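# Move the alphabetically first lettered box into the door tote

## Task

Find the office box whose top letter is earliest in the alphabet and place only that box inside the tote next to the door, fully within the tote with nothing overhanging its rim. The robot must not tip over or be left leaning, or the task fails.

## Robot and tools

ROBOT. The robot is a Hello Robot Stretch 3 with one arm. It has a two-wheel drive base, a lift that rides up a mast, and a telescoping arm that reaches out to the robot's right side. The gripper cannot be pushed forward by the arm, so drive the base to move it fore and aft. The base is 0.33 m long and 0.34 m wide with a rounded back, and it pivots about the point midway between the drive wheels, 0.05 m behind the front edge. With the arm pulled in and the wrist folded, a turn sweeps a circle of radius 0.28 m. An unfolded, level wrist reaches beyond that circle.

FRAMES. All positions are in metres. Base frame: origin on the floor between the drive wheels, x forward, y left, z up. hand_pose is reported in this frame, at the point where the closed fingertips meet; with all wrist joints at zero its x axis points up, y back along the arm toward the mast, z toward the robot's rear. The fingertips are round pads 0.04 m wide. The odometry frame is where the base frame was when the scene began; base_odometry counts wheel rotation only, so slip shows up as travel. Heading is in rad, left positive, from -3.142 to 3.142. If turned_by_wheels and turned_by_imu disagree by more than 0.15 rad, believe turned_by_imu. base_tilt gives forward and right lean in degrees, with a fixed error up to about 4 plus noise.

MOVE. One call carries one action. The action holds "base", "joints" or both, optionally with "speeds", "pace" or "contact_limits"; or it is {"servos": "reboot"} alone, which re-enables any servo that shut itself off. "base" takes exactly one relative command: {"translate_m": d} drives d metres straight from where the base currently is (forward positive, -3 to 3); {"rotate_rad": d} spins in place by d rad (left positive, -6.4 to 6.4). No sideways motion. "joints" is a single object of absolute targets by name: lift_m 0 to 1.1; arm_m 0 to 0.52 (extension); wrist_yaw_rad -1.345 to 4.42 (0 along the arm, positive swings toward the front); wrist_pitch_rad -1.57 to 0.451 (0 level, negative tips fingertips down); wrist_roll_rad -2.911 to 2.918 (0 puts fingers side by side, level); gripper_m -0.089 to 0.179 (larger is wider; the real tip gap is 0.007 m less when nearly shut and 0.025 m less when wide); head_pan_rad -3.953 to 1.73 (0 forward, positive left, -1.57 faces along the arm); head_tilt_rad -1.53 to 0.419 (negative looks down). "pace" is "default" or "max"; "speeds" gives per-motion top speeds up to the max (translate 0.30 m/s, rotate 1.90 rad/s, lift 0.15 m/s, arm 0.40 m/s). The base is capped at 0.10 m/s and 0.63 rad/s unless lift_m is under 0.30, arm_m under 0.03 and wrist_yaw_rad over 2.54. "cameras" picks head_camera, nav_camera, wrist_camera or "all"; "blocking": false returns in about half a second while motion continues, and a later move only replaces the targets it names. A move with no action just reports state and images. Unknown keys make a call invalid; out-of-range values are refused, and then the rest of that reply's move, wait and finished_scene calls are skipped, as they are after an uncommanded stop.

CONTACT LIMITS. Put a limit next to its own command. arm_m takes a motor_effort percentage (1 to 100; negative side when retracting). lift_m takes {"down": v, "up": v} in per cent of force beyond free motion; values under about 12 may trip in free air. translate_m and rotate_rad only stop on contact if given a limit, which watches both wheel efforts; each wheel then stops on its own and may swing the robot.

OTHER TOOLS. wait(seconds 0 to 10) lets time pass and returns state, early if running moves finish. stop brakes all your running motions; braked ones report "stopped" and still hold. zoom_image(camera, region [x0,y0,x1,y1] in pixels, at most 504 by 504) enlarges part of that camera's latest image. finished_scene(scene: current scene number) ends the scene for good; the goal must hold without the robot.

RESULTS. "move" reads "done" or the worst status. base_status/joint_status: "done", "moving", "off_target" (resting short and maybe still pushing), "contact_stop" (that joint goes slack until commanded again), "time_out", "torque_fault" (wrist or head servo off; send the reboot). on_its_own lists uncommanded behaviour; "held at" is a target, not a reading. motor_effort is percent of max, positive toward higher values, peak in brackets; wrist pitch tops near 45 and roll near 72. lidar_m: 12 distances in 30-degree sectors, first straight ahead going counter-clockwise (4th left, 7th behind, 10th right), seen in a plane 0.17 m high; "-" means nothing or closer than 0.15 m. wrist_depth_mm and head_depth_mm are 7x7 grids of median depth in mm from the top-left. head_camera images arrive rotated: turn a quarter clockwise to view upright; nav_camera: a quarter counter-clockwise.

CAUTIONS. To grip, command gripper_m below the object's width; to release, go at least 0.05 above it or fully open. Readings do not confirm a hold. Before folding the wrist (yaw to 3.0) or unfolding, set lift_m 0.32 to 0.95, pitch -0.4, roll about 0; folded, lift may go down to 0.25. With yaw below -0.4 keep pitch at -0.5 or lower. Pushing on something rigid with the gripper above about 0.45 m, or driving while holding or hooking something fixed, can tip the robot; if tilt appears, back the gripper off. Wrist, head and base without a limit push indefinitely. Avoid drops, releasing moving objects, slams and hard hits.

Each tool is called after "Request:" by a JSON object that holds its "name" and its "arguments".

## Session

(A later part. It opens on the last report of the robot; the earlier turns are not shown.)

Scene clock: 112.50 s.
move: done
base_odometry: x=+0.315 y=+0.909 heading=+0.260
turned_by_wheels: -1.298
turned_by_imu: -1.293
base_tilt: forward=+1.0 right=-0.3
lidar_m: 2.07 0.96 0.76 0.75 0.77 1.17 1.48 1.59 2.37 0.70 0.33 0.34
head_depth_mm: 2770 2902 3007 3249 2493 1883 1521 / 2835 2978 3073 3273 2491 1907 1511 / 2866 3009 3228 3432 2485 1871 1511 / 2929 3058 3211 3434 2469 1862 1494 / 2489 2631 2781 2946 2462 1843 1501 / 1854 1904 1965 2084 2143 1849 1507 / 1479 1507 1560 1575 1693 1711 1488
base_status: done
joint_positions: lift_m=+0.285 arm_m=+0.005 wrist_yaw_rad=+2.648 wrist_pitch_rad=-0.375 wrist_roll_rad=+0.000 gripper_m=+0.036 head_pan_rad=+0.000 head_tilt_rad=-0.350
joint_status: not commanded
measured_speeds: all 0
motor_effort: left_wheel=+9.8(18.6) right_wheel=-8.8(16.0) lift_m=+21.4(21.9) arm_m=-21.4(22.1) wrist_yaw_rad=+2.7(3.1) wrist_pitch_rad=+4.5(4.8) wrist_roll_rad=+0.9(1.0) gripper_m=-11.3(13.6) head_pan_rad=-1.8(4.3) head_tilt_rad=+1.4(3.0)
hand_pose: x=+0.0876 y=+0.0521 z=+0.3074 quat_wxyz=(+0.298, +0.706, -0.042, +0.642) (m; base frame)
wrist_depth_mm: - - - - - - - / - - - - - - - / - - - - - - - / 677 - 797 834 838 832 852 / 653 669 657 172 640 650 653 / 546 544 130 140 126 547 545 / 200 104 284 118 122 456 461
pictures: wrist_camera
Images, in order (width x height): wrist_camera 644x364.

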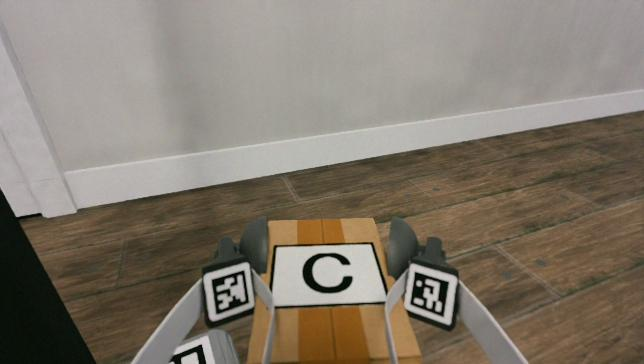

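Request:
{"name": "move", "arguments": {"base": {"rotate_rad": 0.2}, "pace": "max"}}

Request:
{"name": "move", "arguments": {"base": {"translate_m": 0.95}, "pace": "max", "contact_limits": {"translate_m": 45}}}

Request:
{"name": "move", "arguments": {"base": {"rotate_rad": -1.352}, "pace": "max", "cameras": ["nav_camera","head_camera"]}}

Scene clock: 121.53 s.
move: done
base_odometry: x=+0.315 y=+0.909 heading=+0.459
turned_by_wheels: +0.200
turned_by_imu: +0.200
base_tilt: forward=+1.0 right=-0.2
lidar_m: 1.39 0.84 0.75 0.75 0.87 1.48 1.48 1.76 2.57 0.47 0.33 0.46
head_depth_mm: 2804 2880 3060 3242 2479 1859 1509 / 2868 3033 3178 3330 2510 1886 1509 / 2341 2567 2826 3063 2482 1886 1502 / 1772 1888 2021 2231 2245 1875 1502 / 1433 1508 1607 1682 1831 1804 1500 / 1219 1270 1342 1398 1482 1574 1497 / 1050 1084 1134 1181 1236 1290 1349
base_status: done
joint_positions: lift_m=+0.285 arm_m=+0.005 wrist_yaw_rad=+2.648 wrist_pitch_rad=-0.375 wrist_roll_rad=+0.000 gripper_m=+0.036 head_pan_rad=+0.000 head_tilt_rad=-0.350
joint_status: not commanded
measured_speeds: all 0
motor_effort: left_wheel=-9.0(14.3) right_wheel=+9.7(14.8) lift_m=+21.4(21.9) arm_m=-14.7(16.3) wrist_yaw_rad=+2.6(3.1) wrist_pitch_rad=+4.2(4.7) wrist_roll_rad=+0.7(1.0) gripper_m=-13.1(13.6) head_pan_rad=-2.8(3.7) head_tilt_rad=+0.4(2.5)
hand_pose: x=+0.0876 y=+0.0521 z=+0.3074 quat_wxyz=(+0.298, +0.706, -0.042, +0.642) (m; base frame)
wrist_depth_mm: 615 - - - - - - / - - - - - - - / - - - - - - - / - 755 788 801 858 847 837 / 663 656 675 172 632 654 671 / 540 549 131 139 127 542 549 / 200 104 282 118 123 464 463
pictures: none

Scene clock: 126.07 s.
move: done
base_odometry: x=+1.167 y=+1.330 heading=+0.459
turned_by_wheels: +0.000
turned_by_imu: +0.000
base_tilt: forward=+0.9 right=-0.2
lidar_m: 0.87 0.52 0.46 0.46 0.55 1.01 2.38 0.56 0.53 3.08 2.48 1.94
head_depth_mm: 2005 2113 2196 2361 2457 1881 1520 / 1996 2128 2331 2447 2506 1888 1516 / 1434 1567 1737 1920 2195 1906 1506 / 1089 1160 1253 1331 1490 1635 1496 / 880 925 985 1038 1104 1206 1305 / 741 772 812 848 875 962 1021 / 638 661 689 720 749 761 839
base_status: done
joint_positions: lift_m=+0.285 arm_m=+0.005 wrist_yaw_rad=+2.648 wrist_pitch_rad=-0.375 wrist_roll_rad=+0.000 gripper_m=+0.036 head_pan_rad=+0.000 head_tilt_rad=-0.350
joint_status: not commanded
measured_speeds: all 0
motor_effort: left_wheel=+5.9(12.3) right_wheel=+0.3(20.1) lift_m=+22.1(22.3) arm_m=-10.1(15.1) wrist_yaw_rad=+2.5(3.2) wrist_pitch_rad=+4.5(4.8) wrist_roll_rad=+1.0(1.0) gripper_m=-12.0(14.1) head_pan_rad=-1.9(4.1) head_tilt_rad=+1.8(2.7)
contact_limits: translate_m 45 (maximum 100)
hand_pose: x=+0.0876 y=+0.0522 z=+0.3074 quat_wxyz=(+0.298, +0.706, -0.042, +0.642) (m; base frame)
wrist_depth_mm: - - - - - - - / - - - - - - - / - - - - - - - / - - - - - - - / - - 152 164 158 635 655 / 522 548 130 139 126 550 543 / 200 104 281 117 123 464 466
pictures: none

Scene clock: 128.03 s.
move: done
base_odometry: x=+1.167 y=+1.330 heading=-0.892
turned_by_wheels: -1.352
turned_by_imu: -1.345
base_tilt: forward=+1.0 right=-0.2
lidar_m: 3.08 2.46 1.71 0.65 0.48 0.46 0.48 0.67 1.85 0.69 0.53 1.39
head_depth_mm: 2962 3047 3159 3370 2510 1882 1521 / 3060 3301 3301 3437 2515 1858 1511 / 3309 3429 3661 3716 2484 1877 1507 / 3454 3694 3892 3729 2481 1839 1506 / 3218 3466 3613 3657 2447 1827 1502 / 2851 3063 3166 3292 2455 1855 1494 / 2635 2715 2697 2914 2421 1849 1497
base_status: done
joint_positions: lift_m=+0.285 arm_m=+0.005 wrist_yaw_rad=+2.648 wrist_pitch_rad=-0.375 wrist_roll_rad=+0.000 gripper_m=+0.036 head_pan_rad=+0.000 head_tilt_rad=-0.350
joint_status: not commanded
measured_speeds: all 0
motor_effort: left_wheel=+9.5(17.9) right_wheel=-9.3(14.9) lift_m=+22.1(22.3) arm_m=-20.4(20.4) wrist_yaw_rad=+2.4(3.3) wrist_pitch_rad=+4.4(4.8) wrist_roll_rad=+0.6(1.1) gripper_m=-12.9(13.9) head_pan_rad=-2.1(3.2) head_tilt_rad=+0.9(2.6)
hand_pose: x=+0.0876 y=+0.0521 z=+0.3074 quat_wxyz=(+0.298, +0.706, -0.042, +0.642) (m; base frame)
wrist_depth_mm: - - - - - - - / - - - - - - - / - - - - - - - / - 799 846 866 842 841 842 / - 654 666 172 634 665 656 / 544 536 130 139 126 549 550 / 198 104 283 117 123 465 462
pictures: head_camera (sideways), nav_camera (sideways)
Images, in order (width x height): head_camera 896x504, nav_camera 672x504.

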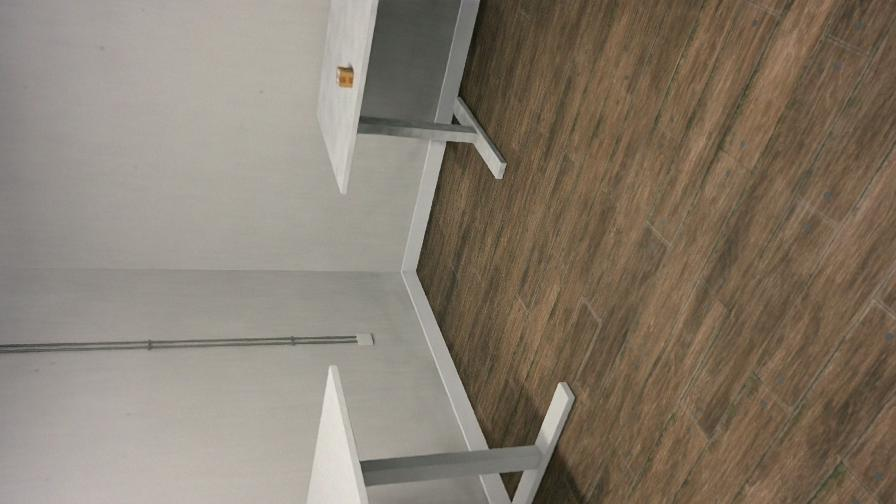

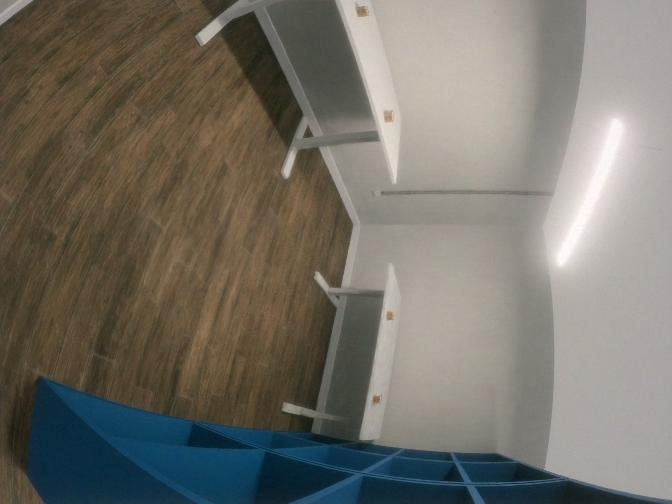

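Request:
{"name": "move", "arguments": {"base": {"translate_m": 1.5}, "joints": {"head_pan_rad": 1.2, "head_tilt_rad": -0.35}, "pace": "max", "contact_limits": {"translate_m": 45}, "cameras": ["nav_camera","head_camera"]}}

Request:
{"name": "move", "arguments": {"joints": {"head_pan_rad": 0.4, "head_tilt_rad": -0.35}, "pace": "max", "cameras": ["head_camera"]}}

Request:
{"name": "move", "arguments": {"joints": {"head_pan_rad": -0.4, "head_tilt_rad": -0.35}, "pace": "max", "cameras": ["nav_camera","head_camera"]}}

Scene clock: 138.33 s.
move: done
base_odometry: x=+2.109 y=+0.162 heading=-0.892
turned_by_wheels: +0.000
turned_by_imu: -0.001
base_tilt: forward=+0.8 right=-0.4
lidar_m: 1.63 1.67 1.21 1.49 1.80 1.74 1.81 1.21 0.96 1.44 1.41 2.02
head_depth_mm: 1346 1406 1496 1286 951 1793 1474 / 1368 1451 1541 1287 1000 1800 1499 / 1389 1485 1571 1268 999 1858 1515 / 1435 1513 1606 1259 1856 1846 1510 / 1453 1565 1656 1261 1912 1893 1500 / 1501 1588 1676 1245 1959 1860 1500 / 1528 1628 1720 1241 2023 1856 1495
base_status: done
joint_positions: lift_m=+0.285 arm_m=+0.005 wrist_yaw_rad=+2.648 wrist_pitch_rad=-0.375 wrist_roll_rad=+0.000 gripper_m=+0.036 head_pan_rad=+1.200 head_tilt_rad=-0.350
joint_status: all done
measured_speeds: all 0
motor_effort: left_wheel=+9.8(20.1) right_wheel=-2.0(9.4) lift_m=+22.5(22.9) arm_m=-20.4(21.9) wrist_yaw_rad=+2.5(3.3) wrist_pitch_rad=+4.4(4.8) wrist_roll_rad=+0.8(1.1) gripper_m=-12.7(14.0) head_pan_rad=-3.4(5.2) head_tilt_rad=-0.7(3.3)
contact_limits: translate_m 45 (maximum 100)
hand_pose: x=+0.0876 y=+0.0522 z=+0.3074 quat_wxyz=(+0.298, +0.706, -0.042, +0.642) (m; base frame)
wrist_depth_mm: - - - - - - - / - - - - - - - / - - - - - - - / 831 818 819 851 828 831 850 / 658 658 661 172 636 663 665 / 542 543 130 140 127 546 550 / 198 104 280 118 122 462 464
pictures: head_camera (sideways), nav_camera (sideways)
Images, in order (width x height): head_camera 896x504, nav_camera 672x504.

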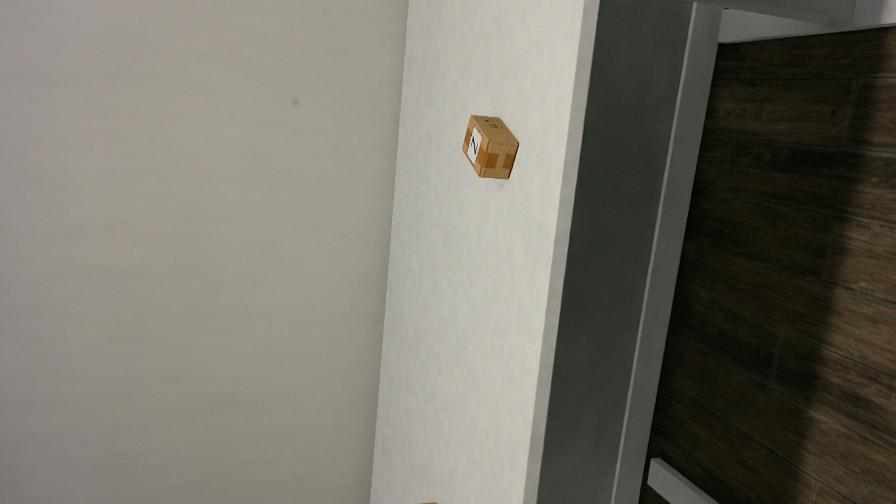

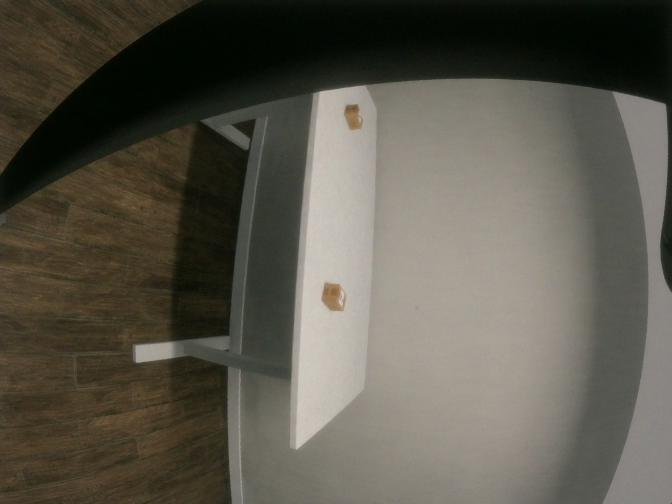

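Scene clock: 139.20 s.
move: done
base_odometry: x=+2.109 y=+0.162 heading=-0.892
turned_by_wheels: +0.000
turned_by_imu: +0.000
base_tilt: forward=+1.0 right=-0.2
lidar_m: 1.63 1.67 1.21 1.49 1.80 1.74 1.81 1.21 0.96 1.44 1.41 2.02
head_depth_mm: 2060 2215 2338 2502 2457 1885 1524 / 1923 2051 2250 2400 2475 1893 1505 / 1798 1923 2067 2208 2299 1874 1505 / 1674 1791 1903 2043 2184 1863 1502 / 1589 1679 1768 1904 2048 1867 1495 / 1503 1580 1685 1752 1889 1859 1501 / 1419 1499 1587 1253 1279 1744 1443
base_status: not commanded
joint_positions: lift_m=+0.285 arm_m=+0.005 wrist_yaw_rad=+2.648 wrist_pitch_rad=-0.375 wrist_roll_rad=+0.000 gripper_m=+0.036 head_pan_rad=+0.379 head_tilt_rad=-0.350
joint_status: all done
measured_speeds: all 0
motor_effort: left_wheel=+9.7(9.7) right_wheel=-2.0(2.7) lift_m=+22.7(23.2) arm_m=-19.5(20.5) wrist_yaw_rad=+2.7(3.0) wrist_pitch_rad=+4.5(4.7) wrist_roll_rad=+0.8(1.1) gripper_m=-13.0(13.5) head_pan_rad=-0.8(3.7) head_tilt_rad=-0.4(1.9)
contact_limits: translate_m 45 (maximum 100)
hand_pose: x=+0.0876 y=+0.0522 z=+0.3074 quat_wxyz=(+0.298, +0.706, -0.042, +0.642) (m; base frame)
wrist_depth_mm: - - - - - - - / - - - - - - - / - - - - - - - / 839 847 826 818 830 843 832 / 658 653 670 172 633 666 659 / 545 542 130 140 126 552 549 / 199 104 281 118 123 463 464
pictures: head_camera (sideways)
Images, in order (width x height): head_camera 896x504.

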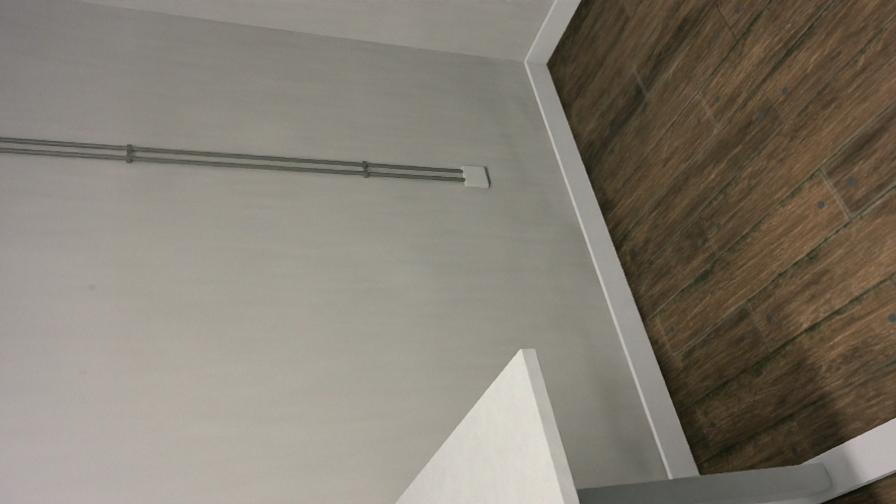

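Scene clock: 140.07 s.
move: done
base_odometry: x=+2.109 y=+0.162 heading=-0.892
turned_by_wheels: +0.000
turned_by_imu: +0.000
base_tilt: forward=+0.9 right=-0.1
lidar_m: 1.63 1.67 1.21 1.49 1.80 1.74 1.82 1.21 0.96 1.45 1.41 2.02
head_depth_mm: 1695 1781 1885 1707 2159 1895 1508 / 1722 1806 1926 1667 2206 1875 1511 / 1738 1844 1969 1661 2240 1875 1505 / 1768 1874 1991 1653 2246 1859 1503 / 1795 1896 2024 1638 2087 1880 1500 / 1842 1921 2085 1644 2328 1835 1494 / 1861 1991 2101 2264 2374 1838 1480
base_status: not commanded
joint_positions: lift_m=+0.285 arm_m=+0.005 wrist_yaw_rad=+2.648 wrist_pitch_rad=-0.375 wrist_roll_rad=+0.000 gripper_m=+0.036 head_pan_rad=-0.430 head_tilt_rad=-0.350
joint_status: all done
measured_speeds: all 0
motor_effort: left_wheel=+9.4(9.8) right_wheel=-2.2(2.5) lift_m=+22.7(23.0) arm_m=-19.6(20.1) wrist_yaw_rad=+2.5(2.9) wrist_pitch_rad=+4.3(4.6) wrist_roll_rad=+0.8(1.0) gripper_m=-12.9(13.6) head_pan_rad=+0.8(4.7) head_tilt_rad=+0.2(2.7)
contact_limits: translate_m 45 (maximum 100)
hand_pose: x=+0.0876 y=+0.0522 z=+0.3074 quat_wxyz=(+0.298, +0.706, -0.042, +0.642) (m; base frame)
wrist_depth_mm: - - - - - - - / - - - - - - - / - - - - - - - / 835 833 848 834 839 838 849 / 652 648 657 173 634 666 651 / 536 552 131 140 126 538 536 / 198 104 283 118 123 472 469
pictures: head_camera (sideways), nav_camera (sideways)
Images, in order (width x height): head_camera 896x504, nav_camera 672x504.

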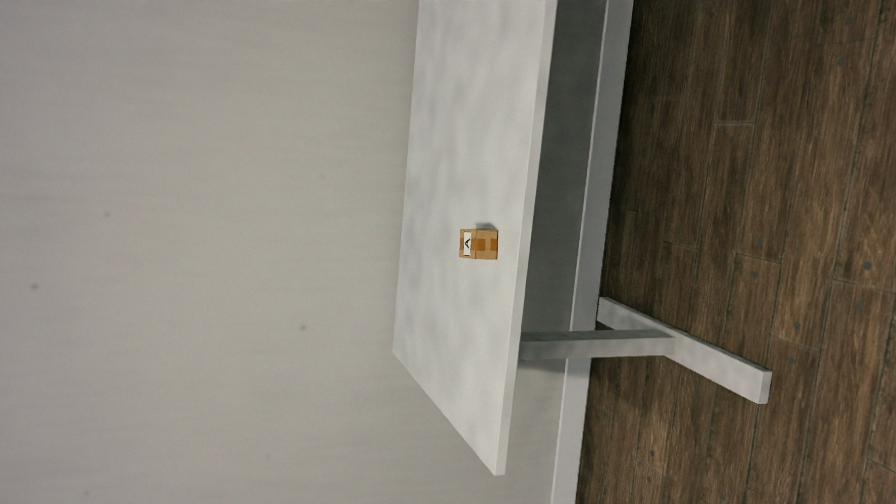

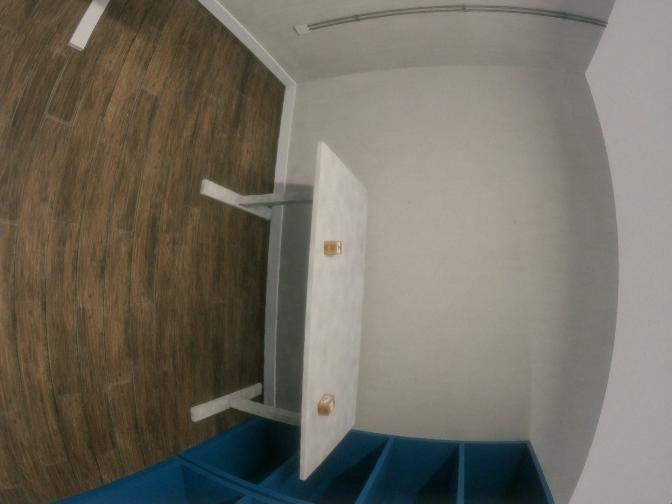

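Request:
{"name": "zoom_image", "arguments": {"camera": "head_camera", "region": [456, 226, 502, 264]}}

Request:
{"name": "move", "arguments": {"joints": {"head_pan_rad": -0.95, "head_tilt_rad": -0.3}, "pace": "max", "cameras": ["head_camera"]}}

Request:
{"name": "zoom_image", "arguments": {"camera": "head_camera", "region": [380, 180, 520, 320]}}

Request:
{"name": "move", "arguments": {"joints": {"head_pan_rad": 1.0, "head_tilt_rad": -0.35}, "pace": "max", "cameras": ["head_camera"]}}

Request:
{"name": "zoom_image", "arguments": {"camera": "head_camera", "region": [440, 0, 540, 100]}}

Request:
{"name": "move", "arguments": {"joints": {"head_pan_rad": 1.6, "head_tilt_rad": -0.35}, "pace": "max", "cameras": ["head_camera"]}}

Scaled by 10.957 from the camera's 896x504 image, which has a finer 1280x720 frame.

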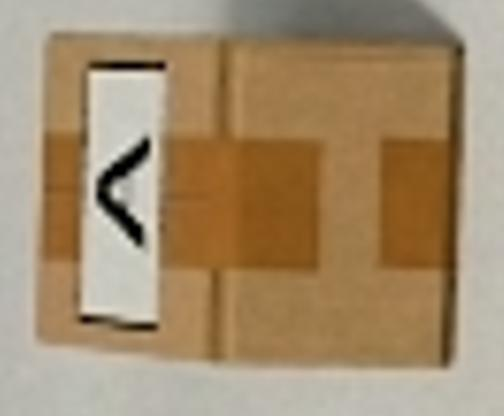

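Scene clock: 147.57 s.
move: done
base_odometry: x=+2.109 y=+0.162 heading=-0.892
turned_by_wheels: +0.000
turned_by_imu: +0.001
base_tilt: forward=+0.8 right=-0.2
lidar_m: 1.63 1.68 1.21 1.49 1.80 1.74 1.81 1.21 0.96 1.44 1.41 2.02
head_depth_mm: 1984 2044 2082 2134 1566 1569 1539 / 1961 2062 2138 2312 2290 1917 1577 / 1932 2032 2133 1890 2255 1928 1569 / 1866 1956 2079 1882 2350 1960 1569 / 1807 1910 2013 1886 2285 1966 1575 / 1771 1845 1931 1854 2166 1948 1543 / 1710 1794 1866 1854 1405 1964 1563
base_status: not commanded
joint_positions: lift_m=+0.285 arm_m=+0.005 wrist_yaw_rad=+2.648 wrist_pitch_rad=-0.375 wrist_roll_rad=+0.000 gripper_m=+0.036 head_pan_rad=-0.957 head_tilt_rad=-0.304
joint_status: all done
measured_speeds: all 0
motor_effort: left_wheel=+9.6(9.8) right_wheel=-2.2(2.6) lift_m=+22.9(23.1) arm_m=-18.8(19.1) wrist_yaw_rad=+2.5(3.0) wrist_pitch_rad=+4.3(4.8) wrist_roll_rad=+0.8(1.0) gripper_m=-13.1(13.9) head_pan_rad=-1.5(4.2) head_tilt_rad=+3.4(6.4)
contact_limits: translate_m 45 (maximum 100)
hand_pose: x=+0.0876 y=+0.0522 z=+0.3074 quat_wxyz=(+0.298, +0.706, -0.042, +0.642) (m; base frame)
wrist_depth_mm: - - - - - - - / - - - - - - - / - - - - - - - / 834 841 822 845 841 843 850 / 653 661 667 173 636 664 661 / 546 544 130 140 126 549 549 / 199 104 281 118 123 463 464
pictures: head_camera (sideways)
Images, in order (width x height): head_camera 896x504.

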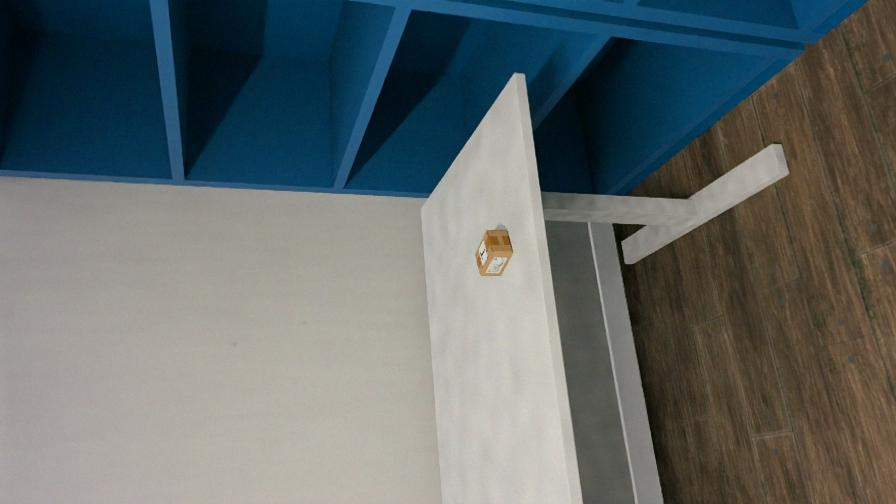

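Scaled by 3.600 from the camera's 896x504 image, which has a finer 1280x720 frame.

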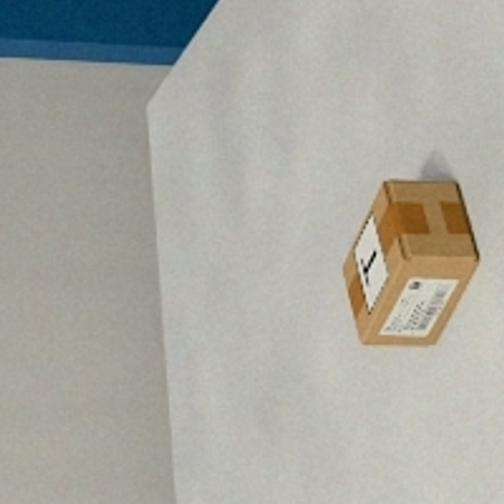

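Scene clock: 148.70 s.
move: done
base_odometry: x=+2.109 y=+0.162 heading=-0.892
turned_by_wheels: +0.000
turned_by_imu: +0.000
base_tilt: forward=+1.0 right=-0.2
lidar_m: 1.63 1.67 1.21 1.49 1.80 1.74 1.81 1.21 0.95 1.44 1.41 2.01
head_depth_mm: 1368 1447 1545 1296 1009 1835 1510 / 1373 1453 1542 1294 1005 1698 1475 / 1397 1468 1556 1276 1001 1867 1506 / 1396 1474 1576 1287 1799 1876 1511 / 1398 1477 1580 1275 1819 1858 1500 / 1406 1497 1598 1267 1855 1862 1497 / 1419 1493 1610 1256 1868 1868 1504
base_status: not commanded
joint_positions: lift_m=+0.285 arm_m=+0.005 wrist_yaw_rad=+2.648 wrist_pitch_rad=-0.375 wrist_roll_rad=+0.000 gripper_m=+0.036 head_pan_rad=+1.037 head_tilt_rad=-0.347
joint_status: all done
measured_speeds: all 0
motor_effort: left_wheel=+9.6(9.8) right_wheel=-2.3(2.3) lift_m=+23.0(23.5) arm_m=-18.6(18.9) wrist_yaw_rad=+2.1(2.9) wrist_pitch_rad=+4.5(4.8) wrist_roll_rad=+0.8(1.0) gripper_m=-12.3(13.8) head_pan_rad=-1.3(5.1) head_tilt_rad=-1.7(5.4)
contact_limits: translate_m 45 (maximum 100)
hand_pose: x=+0.0876 y=+0.0522 z=+0.3074 quat_wxyz=(+0.298, +0.706, -0.042, +0.642) (m; base frame)
wrist_depth_mm: - - - - - - - / - - - - - - - / - - - - - - - / 831 842 840 839 841 846 815 / 655 654 654 173 620 653 660 / 546 539 130 139 126 543 540 / 199 104 282 118 123 465 460
pictures: head_camera (sideways)
Images, in order (width x height): head_camera 896x504.

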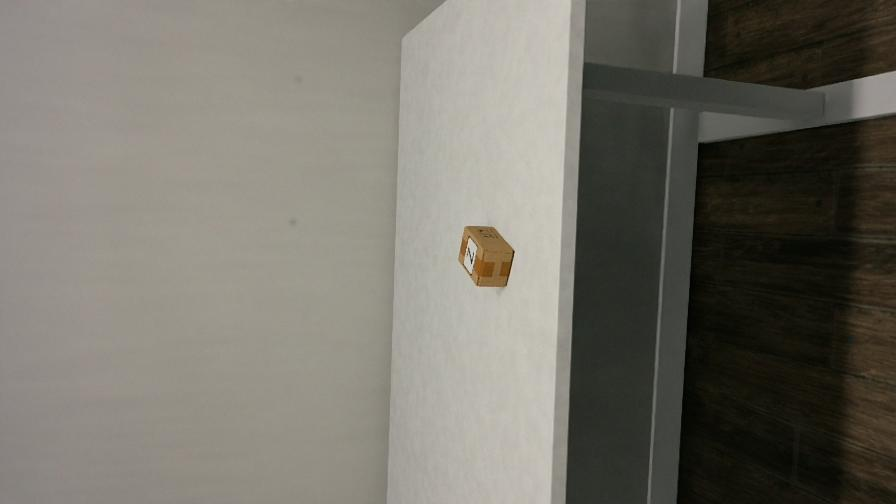

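Scaled by 5.040 from the camera's 896x504 image, which has a finer 1280x720 frame.

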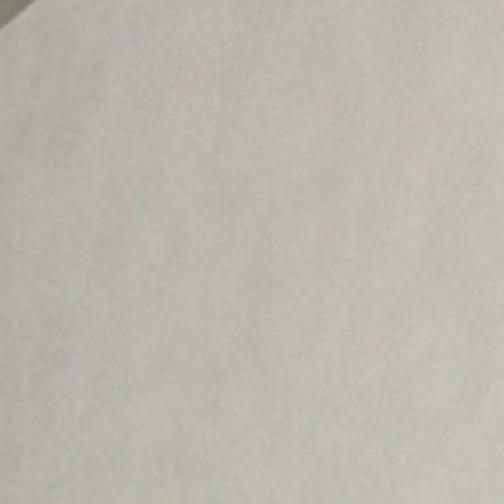

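Scene clock: 149.50 s.
move: done
base_odometry: x=+2.109 y=+0.162 heading=-0.892
turned_by_wheels: +0.000
turned_by_imu: +0.000
base_tilt: forward=+1.0 right=-0.1
lidar_m: 1.63 1.67 1.21 1.49 1.80 1.74 1.82 1.21 0.96 1.44 1.41 2.02
head_depth_mm: 1455 1527 1593 1286 1011 1833 1513 / 1549 1619 1718 1287 1922 1884 1496 / 1641 1749 1845 1283 2101 1867 1505 / 1774 1873 1983 1270 2173 1806 1505 / 1905 2030 2175 1365 2352 1869 1500 / 1984 2067 2219 2267 2326 1853 1499 / 1836 1921 2031 2105 2215 1920 1524
base_status: not commanded
joint_positions: lift_m=+0.285 arm_m=+0.005 wrist_yaw_rad=+2.648 wrist_pitch_rad=-0.375 wrist_roll_rad=+0.000 gripper_m=+0.036 head_pan_rad=+1.633 head_tilt_rad=-0.349
joint_status: all done
measured_speeds: all 0
motor_effort: left_wheel=+9.6(9.7) right_wheel=-2.2(2.4) lift_m=+23.1(23.2) arm_m=-18.0(18.6) wrist_yaw_rad=+3.0(3.0) wrist_pitch_rad=+4.3(4.7) wrist_roll_rad=+0.8(1.0) gripper_m=-12.6(13.5) head_pan_rad=-0.6(4.2) head_tilt_rad=-1.1(4.7)
contact_limits: translate_m 45 (maximum 100)
hand_pose: x=+0.0876 y=+0.0522 z=+0.3074 quat_wxyz=(+0.298, +0.706, -0.042, +0.642) (m; base frame)
wrist_depth_mm: - - - - - - - / - - - - - - - / - - - - - - - / 833 837 842 842 834 844 851 / 665 668 650 172 647 663 662 / 538 541 130 139 126 544 551 / 200 104 283 117 123 465 461
pictures: head_camera (sideways)
Images, in order (width x height): head_camera 896x504.

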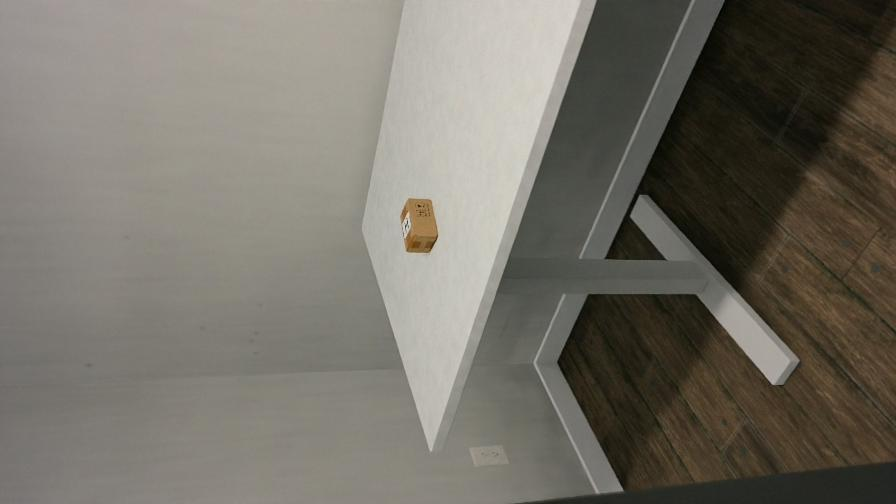

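Request:
{"name": "zoom_image", "arguments": {"camera": "head_camera", "region": [398, 196, 440, 254]}}

Request:
{"name": "move", "arguments": {"joints": {"head_pan_rad": -0.43, "head_tilt_rad": -0.45}, "pace": "max", "cameras": ["head_camera"]}}

Request:
{"name": "zoom_image", "arguments": {"camera": "head_camera", "region": [390, 226, 420, 262]}}

Scaled by 8.690 from the camera's 896x504 image, which has a finer 1280x720 frame.

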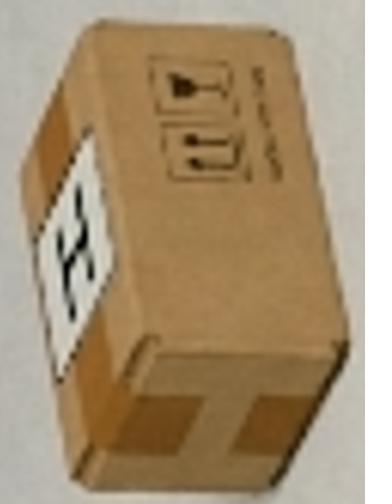

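Scene clock: 155.47 s.
move: done
base_odometry: x=+2.109 y=+0.162 heading=-0.892
turned_by_wheels: +0.000
turned_by_imu: +0.001
base_tilt: forward=+0.9 right=-0.2
lidar_m: 1.63 1.67 1.21 1.49 1.80 1.74 1.81 1.21 0.95 1.44 1.41 2.01
head_depth_mm: 1679 1813 1894 1467 2166 1672 1393 / 1706 1824 1918 1472 2141 1672 1379 / 1716 1828 1963 1548 2125 1695 1389 / 1740 1885 1959 1543 2118 1663 1381 / 1765 1898 1995 1541 2146 1665 1383 / 1782 1913 2029 1771 2024 1684 1380 / 1814 1933 2103 2334 2100 1657 1373
base_status: not commanded
joint_positions: lift_m=+0.285 arm_m=+0.005 wrist_yaw_rad=+2.648 wrist_pitch_rad=-0.375 wrist_roll_rad=+0.000 gripper_m=+0.036 head_pan_rad=-0.477 head_tilt_rad=-0.452
joint_status: all done
measured_speeds: all 0
motor_effort: left_wheel=+9.5(9.8) right_wheel=-2.1(2.6) lift_m=+23.4(23.6) arm_m=-16.9(17.9) wrist_yaw_rad=+2.3(3.0) wrist_pitch_rad=+4.3(4.6) wrist_roll_rad=+0.8(0.9) gripper_m=-11.6(13.9) head_pan_rad=+3.2(4.8) head_tilt_rad=-2.0(4.1)
contact_limits: translate_m 45 (maximum 100)
hand_pose: x=+0.0876 y=+0.0522 z=+0.3074 quat_wxyz=(+0.298, +0.706, -0.042, +0.642) (m; base frame)
wrist_depth_mm: - - - - - - - / - - - - - - - / - - - - - - - / 843 826 852 850 830 833 851 / 665 663 660 172 633 670 658 / 536 543 130 140 126 548 540 / 199 104 283 118 123 458 463
pictures: head_camera (sideways)
Images, in order (width x height): head_camera 896x504.

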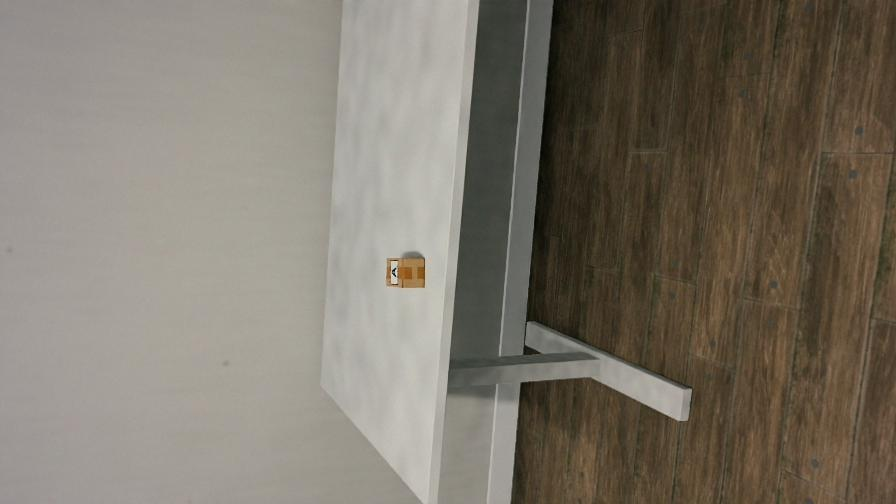

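Scaled by 14.000 from the camera's 896x504 image, which has a finer 1280x720 frame.

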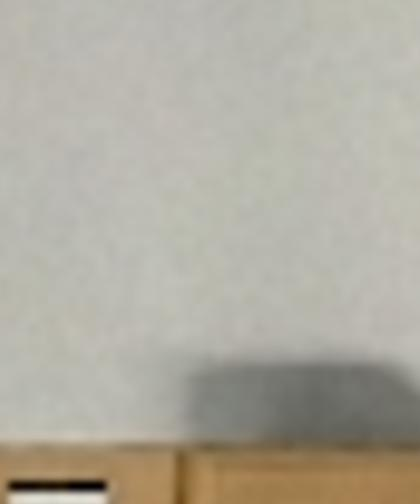

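Request:
{"name": "zoom_image", "arguments": {"camera": "head_camera", "region": [384, 256, 408, 290]}}

Scaled by 14.824 from the camera's 896x504 image, which has a finer 1280x720 frame.

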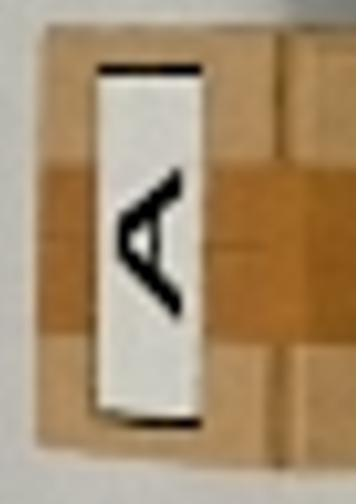

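Request:
{"name": "move", "arguments": {"base": {"rotate_rad": -0.758}, "pace": "max"}}

Request:
{"name": "move", "arguments": {"base": {"translate_m": 0.684}, "pace": "max", "contact_limits": {"translate_m": 45}}}

Request:
{"name": "move", "arguments": {"base": {"rotate_rad": 1.805}, "joints": {"lift_m": 0.84, "head_pan_rad": -1.45, "head_tilt_rad": -0.6}, "pace": "max", "cameras": ["head_camera"]}}

Request:
{"name": "move", "arguments": {"joints": {"wrist_yaw_rad": 0.0, "wrist_pitch_rad": -0.32}}}

Request:
{"name": "move", "arguments": {"joints": {"arm_m": 0.34}, "cameras": ["head_camera", "wrist_camera"]}}

Scene clock: 183.67 s.
move: done
base_odometry: x=+2.108 y=+0.162 heading=-1.650
turned_by_wheels: -0.758
turned_by_imu: -0.753
base_tilt: forward=+1.0 right=-0.1
lidar_m: 1.69 1.63 1.83 1.21 1.62 1.49 1.74 1.75 1.20 1.40 0.96 1.41
head_depth_mm: 1254 1369 1406 1642 1433 1580 1392 / 1189 1282 1379 1537 1771 1622 1391 / 1885 2009 1516 1623 1733 1688 1385 / 1988 2120 2347 2374 2049 1677 1378 / 1890 2036 2121 1878 2020 1666 1372 / 1833 1968 2022 2290 2110 1650 1374 / 1752 1879 1925 1516 2069 1676 1382
base_status: done
joint_positions: lift_m=+0.285 arm_m=+0.005 wrist_yaw_rad=+2.648 wrist_pitch_rad=-0.375 wrist_roll_rad=+0.000 gripper_m=+0.036 head_pan_rad=-0.430 head_tilt_rad=-0.452
joint_status: not commanded
measured_speeds: all 0
motor_effort: left_wheel=+9.3(17.2) right_wheel=-6.5(15.8) lift_m=+23.7(23.9) arm_m=-20.3(20.3) wrist_yaw_rad=+2.2(3.3) wrist_pitch_rad=+4.4(4.8) wrist_roll_rad=+0.8(1.1) gripper_m=-13.1(13.3) head_pan_rad=+3.4(4.1) head_tilt_rad=+2.5(3.3)
hand_pose: x=+0.0876 y=+0.0522 z=+0.3074 quat_wxyz=(+0.298, +0.706, -0.042, +0.642) (m; base frame)
wrist_depth_mm: - - - - - - - / - - - - - - - / - - - - - - - / 830 831 830 837 830 831 867 / 675 661 654 172 626 655 647 / 547 541 130 139 126 546 551 / 200 104 282 118 122 462 465
pictures: none

Scene clock: 187.27 s.
move: done
base_odometry: x=+2.055 y=-0.520 heading=-1.649
turned_by_wheels: +0.000
turned_by_imu: -0.001
base_tilt: forward=+1.1 right=-0.2
lidar_m: 1.35 1.15 1.09 1.76 1.77 2.07 2.41 1.62 0.93 1.03 0.88 1.04
head_depth_mm: 1371 1456 1138 1580 1217 1536 1313 / 1481 1595 1354 1723 996 1597 1368 / 1405 1518 1607 1735 954 1584 1392 / 1318 1422 1539 1304 954 1415 1379 / 1306 1387 1510 1293 899 820 1379 / 1231 1311 1415 1292 944 768 1378 / 1167 1242 1330 1294 945 744 1357
base_status: done
joint_positions: lift_m=+0.285 arm_m=+0.005 wrist_yaw_rad=+2.648 wrist_pitch_rad=-0.375 wrist_roll_rad=+0.000 gripper_m=+0.036 head_pan_rad=-0.430 head_tilt_rad=-0.449
joint_status: not commanded
measured_speeds: all 0
motor_effort: left_wheel=+11.6(20.4) right_wheel=-3.3(9.6) lift_m=+23.9(24.1) arm_m=-19.0(22.4) wrist_yaw_rad=+2.5(3.3) wrist_pitch_rad=+4.5(4.8) wrist_roll_rad=+0.8(1.0) gripper_m=-12.4(13.8) head_pan_rad=+2.4(4.7) head_tilt_rad=+0.8(4.4)
contact_limits: translate_m 45 (maximum 100)
hand_pose: x=+0.0876 y=+0.0522 z=+0.3074 quat_wxyz=(+0.298, +0.706, -0.042, +0.642) (m; base frame)
wrist_depth_mm: - - - - - - - / - - - - - - - / - - - - - - - / 833 845 832 857 822 832 823 / 662 660 653 173 640 661 655 / 537 543 130 139 126 546 547 / 199 104 281 118 123 457 462
pictures: none

Scene clock: 191.77 s.
move: done
base_odometry: x=+2.055 y=-0.520 heading=+0.155
turned_by_wheels: +1.805
turned_by_imu: +1.800
base_tilt: forward=+0.9 right=-0.3
lidar_m: 1.39 1.37 2.07 2.40 1.76 0.93 1.26 0.89 1.04 1.35 1.09 1.83
head_depth_mm: 1117 1223 1310 1003 794 1418 1325 / 1139 1243 1325 1005 791 1448 1287 / 1155 1274 1349 999 793 1480 289 / 1173 1298 1364 1002 810 1478 307 / 1193 1319 1355 998 814 1474 1268 / 1216 1347 1356 995 841 1474 1262 / 1240 1386 1345 1000 848 1464 1265
base_status: done
joint_positions: lift_m=+0.840 arm_m=+0.005 wrist_yaw_rad=+2.648 wrist_pitch_rad=-0.376 wrist_roll_rad=+0.000 gripper_m=+0.036 head_pan_rad=-1.451 head_tilt_rad=-0.600
joint_status: all done
measured_speeds: all 0
motor_effort: left_wheel=-9.3(15.1) right_wheel=+8.7(15.9) lift_m=+31.6(34.2) arm_m=-17.7(22.6) wrist_yaw_rad=+2.7(3.3) wrist_pitch_rad=+4.3(4.9) wrist_roll_rad=+0.9(1.1) gripper_m=-12.6(13.7) head_pan_rad=+2.7(4.7) head_tilt_rad=-3.0(5.9)
hand_pose: x=+0.0875 y=+0.0521 z=+0.8622 quat_wxyz=(+0.298, +0.706, -0.041, +0.642) (m; base frame)
wrist_depth_mm: - - - - - - - / - - - - - - - / - - - - - - - / - - - - - - - / - - - 172 - - - / - - 130 140 126 - - / 198 - - 117 123 - -
pictures: head_camera (sideways)
Images, in order (width x height): head_camera 896x504.

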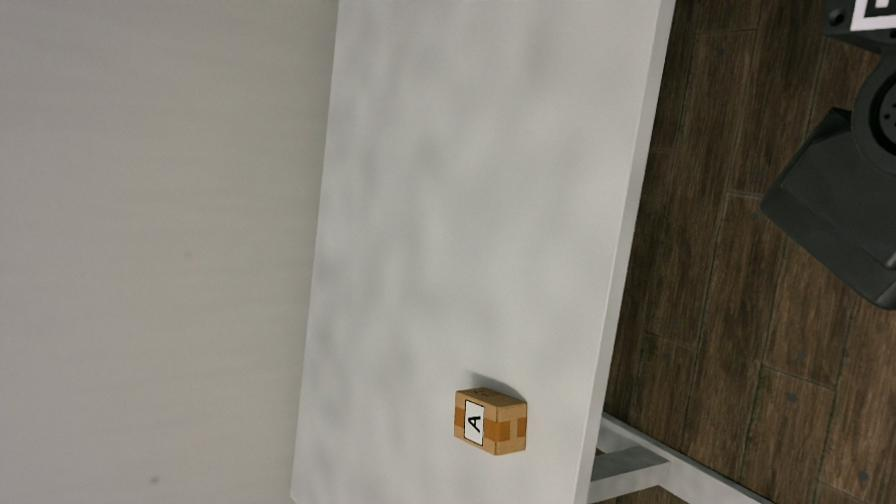

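Scene clock: 194.10 s.
move: done
base_odometry: x=+2.055 y=-0.520 heading=+0.155
turned_by_wheels: +0.000
turned_by_imu: +0.000
base_tilt: forward=+0.9 right=+0.0
lidar_m: 1.39 1.37 2.06 2.40 1.76 0.93 1.26 0.89 1.04 1.36 1.09 1.83
head_depth_mm: 1119 1225 1295 1001 794 1387 1330 / 1141 1252 1322 1010 794 325 312 / 1153 1274 1340 1001 791 496 340 / 1181 1296 1365 993 812 1469 1256 / 1198 1324 1359 1002 811 1474 1259 / 1217 1348 1349 995 833 1476 1252 / 1253 1368 1358 993 850 1447 1253
base_status: not commanded
joint_positions: lift_m=+0.840 arm_m=+0.005 wrist_yaw_rad=+0.003 wrist_pitch_rad=-0.350 wrist_roll_rad=+0.000 gripper_m=+0.036 head_pan_rad=-1.450 head_tilt_rad=-0.600
joint_status: all done
measured_speeds: all 0
motor_effort: left_wheel=-9.3(9.5) right_wheel=+8.8(9.2) lift_m=+31.0(32.0) arm_m=-10.5(17.6) wrist_yaw_rad=-2.2(5.5) wrist_pitch_rad=+5.4(7.4) wrist_roll_rad=+1.1(1.1) gripper_m=-12.8(14.1) head_pan_rad=+3.3(4.4) head_tilt_rad=-3.3(4.1)
hand_pose: x=-0.0207 y=-0.3824 z=+0.8682 quat_wxyz=(+0.697, +0.125, -0.696, -0.122) (m; base frame)
wrist_depth_mm: - - - - - - - / - - - - - - - / - - - - - - - / 449 497 - - - - 457 / - - 154 164 152 - - / - - 130 139 126 - - / - 104 - 118 122 - -
pictures: none

Scene clock: 197.77 s.
move: done
base_odometry: x=+2.055 y=-0.520 heading=+0.155
turned_by_wheels: +0.000
turned_by_imu: +0.001
base_tilt: forward=+1.0 right=-0.2
lidar_m: 1.39 1.38 2.07 2.40 1.76 0.94 1.26 0.89 1.04 1.35 1.09 1.82
head_depth_mm: 1124 1217 1300 473 772 1420 1259 / 1134 1250 1321 498 770 1440 1257 / 1151 1282 1347 1005 790 1456 1259 / 1168 1280 1356 998 814 1458 1264 / 1198 1324 1359 991 812 1473 1257 / 1224 1348 1350 998 836 1479 1260 / 1240 1368 1344 997 851 1444 1257
base_status: not commanded
joint_positions: lift_m=+0.840 arm_m=+0.340 wrist_yaw_rad=+0.003 wrist_pitch_rad=-0.350 wrist_roll_rad=+0.000 gripper_m=+0.036 head_pan_rad=-1.450 head_tilt_rad=-0.600
joint_status: all done
measured_speeds: all 0
motor_effort: left_wheel=-9.4(9.5) right_wheel=+8.7(9.2) lift_m=+30.5(31.5) arm_m=+22.2(25.2) wrist_yaw_rad=-1.8(2.6) wrist_pitch_rad=+5.6(5.7) wrist_roll_rad=+0.9(1.1) gripper_m=-13.3(14.0) head_pan_rad=+3.2(4.6) head_tilt_rad=-2.9(4.4)
hand_pose: x=-0.0208 y=-0.7174 z=+0.8682 quat_wxyz=(+0.697, +0.124, -0.696, -0.122) (m; base frame)
wrist_depth_mm: - - - - - - - / - - - - - - - / - - - - - - - / - - - - - - - / - - 154 164 152 - - / - - 130 139 126 - - / - - - 118 121 - -
pictures: head_camera (sideways), wrist_camera
Images, in order (width x height): head_camera 896x504, wrist_camera 644x364.

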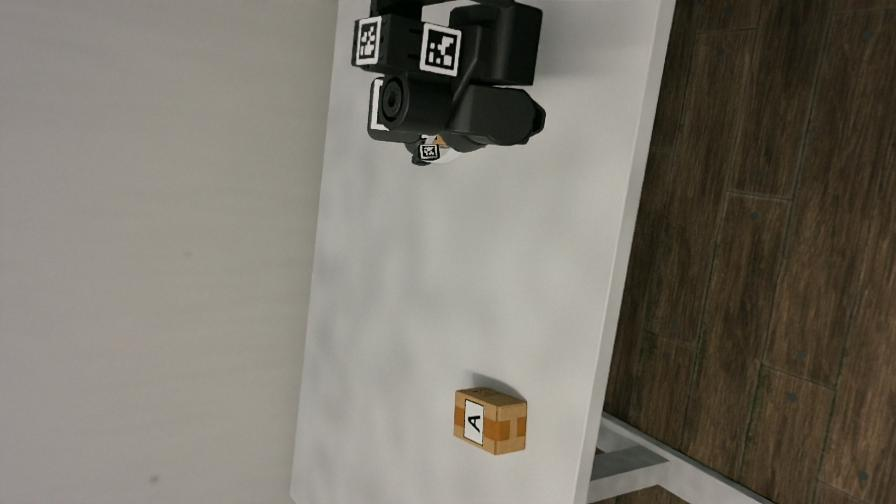

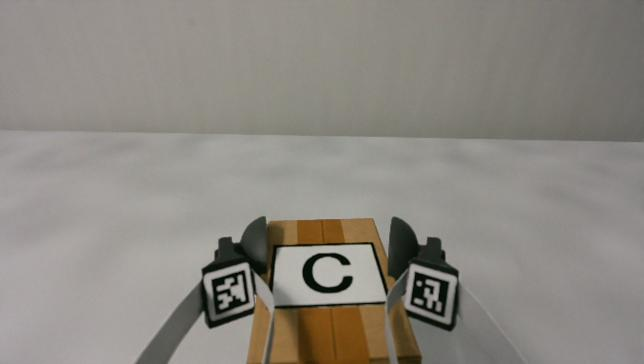

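Request:
{"name": "move", "arguments": {"joints": {"lift_m": 0.755}}}

Request:
{"name": "move", "arguments": {"joints": {"lift_m": 0.725}, "speeds": {"lift_m": 0.03}, "contact_limits": {"lift_m": {"down": 12}}, "cameras": ["wrist_camera", "head_camera"]}}

Scene clock: 210.13 s.
move: done
base_odometry: x=+2.055 y=-0.520 heading=+0.155
turned_by_wheels: +0.000
turned_by_imu: +0.001
base_tilt: forward=+0.7 right=-0.1
lidar_m: 1.38 1.37 2.06 2.40 1.76 0.94 1.26 0.89 1.04 1.36 1.09 1.83
head_depth_mm: 1120 1217 1297 1000 518 1378 1269 / 1131 1240 1319 1006 550 1429 1267 / 1165 1270 1344 1000 765 1485 1259 / 1175 1294 1352 996 813 1474 1257 / 1197 1325 1359 1004 812 1475 1265 / 1223 1349 1341 993 839 1474 1262 / 1248 1374 1348 992 849 1439 1268
base_status: not commanded
joint_positions: lift_m=+0.755 arm_m=+0.340 wrist_yaw_rad=+0.003 wrist_pitch_rad=-0.349 wrist_roll_rad=+0.000 gripper_m=+0.036 head_pan_rad=-1.450 head_tilt_rad=-0.600
joint_status: all done
measured_speeds: all 0
motor_effort: left_wheel=-9.3(9.6) right_wheel=+8.6(9.1) lift_m=+20.5(27.8) arm_m=+6.8(12.2) wrist_yaw_rad=-1.9(2.5) wrist_pitch_rad=+5.1(5.6) wrist_roll_rad=+0.8(1.1) gripper_m=-13.1(13.7) head_pan_rad=+2.8(4.0) head_tilt_rad=-2.3(3.7)
hand_pose: x=-0.0208 y=-0.7175 z=+0.7833 quat_wxyz=(+0.697, +0.124, -0.696, -0.122) (m; base frame)
wrist_depth_mm: - - - - - - - / - - - - - - - / - - - - - - - / - - - - - - - / - - 154 165 152 - - / - - 130 139 126 - - / - - - 118 121 - -
pictures: none

Scene clock: 211.57 s.
move: done
base_odometry: x=+2.055 y=-0.520 heading=+0.155
turned_by_wheels: +0.000
turned_by_imu: +0.000
base_tilt: forward=+1.0 right=-0.1
lidar_m: 1.39 1.37 2.07 2.40 1.76 0.93 1.26 0.89 1.04 1.36 1.09 1.83
head_depth_mm: 1113 1213 1301 1012 521 709 1237 / 1139 1246 1314 1000 551 1445 1262 / 1153 1264 1346 999 768 1476 1263 / 1181 1302 1362 996 815 1472 1265 / 1192 1320 1350 990 816 1474 1265 / 1215 1351 1343 997 841 1469 1261 / 1234 1380 1343 994 850 1450 1255
base_status: not commanded
joint_positions: lift_m=+0.725 arm_m=+0.340 wrist_yaw_rad=+0.003 wrist_pitch_rad=-0.316 wrist_roll_rad=+0.000 gripper_m=+0.036 head_pan_rad=-1.450 head_tilt_rad=-0.600
joint_status: all done
measured_speeds: all 0
motor_effort: left_wheel=-9.3(9.6) right_wheel=+8.8(9.0) lift_m=+16.9(22.2) arm_m=+1.9(6.9) wrist_yaw_rad=-2.1(2.4) wrist_pitch_rad=-1.2(5.6) wrist_roll_rad=+0.7(1.0) gripper_m=-11.7(13.5) head_pan_rad=+2.8(3.4) head_tilt_rad=-3.2(3.7)
contact_limits: lift_m down 12 (down: maximum 72; up: maximum 65)
hand_pose: x=-0.0208 y=-0.7211 z=+0.7613 quat_wxyz=(+0.699, +0.112, -0.698, -0.110) (m; base frame)
wrist_depth_mm: - - - - - - - / - - - - - - - / - - - - - - - / - - - - - - - / - - 153 164 152 - - / - - 130 138 126 - - / - - - 116 120 - -
pictures: head_camera (sideways), wrist_camera
Images, in order (width x height): head_camera 896x504, wrist_camera 644x364.

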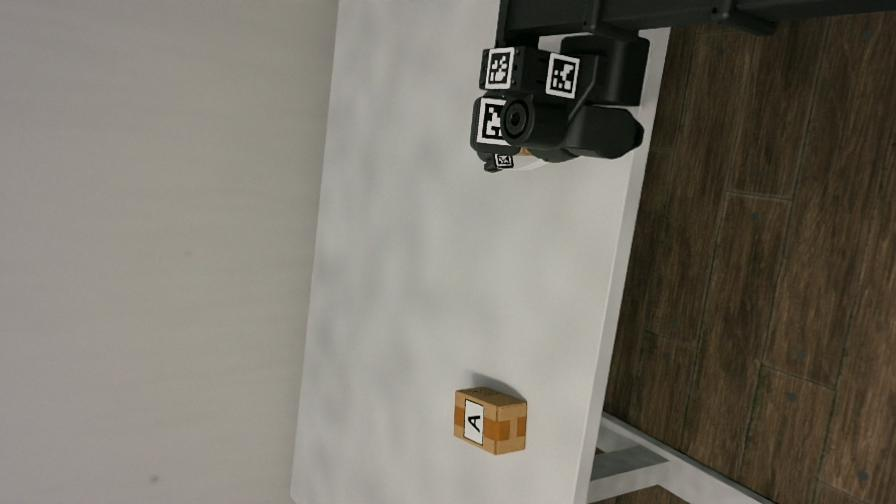

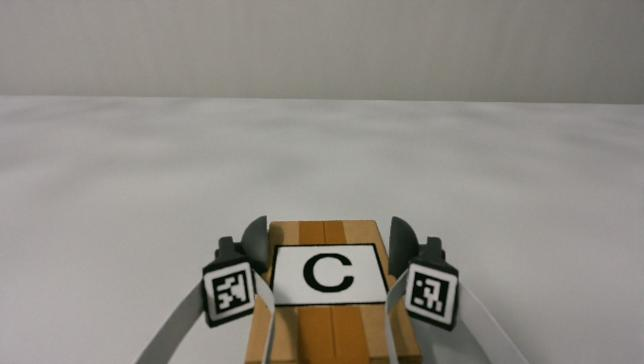

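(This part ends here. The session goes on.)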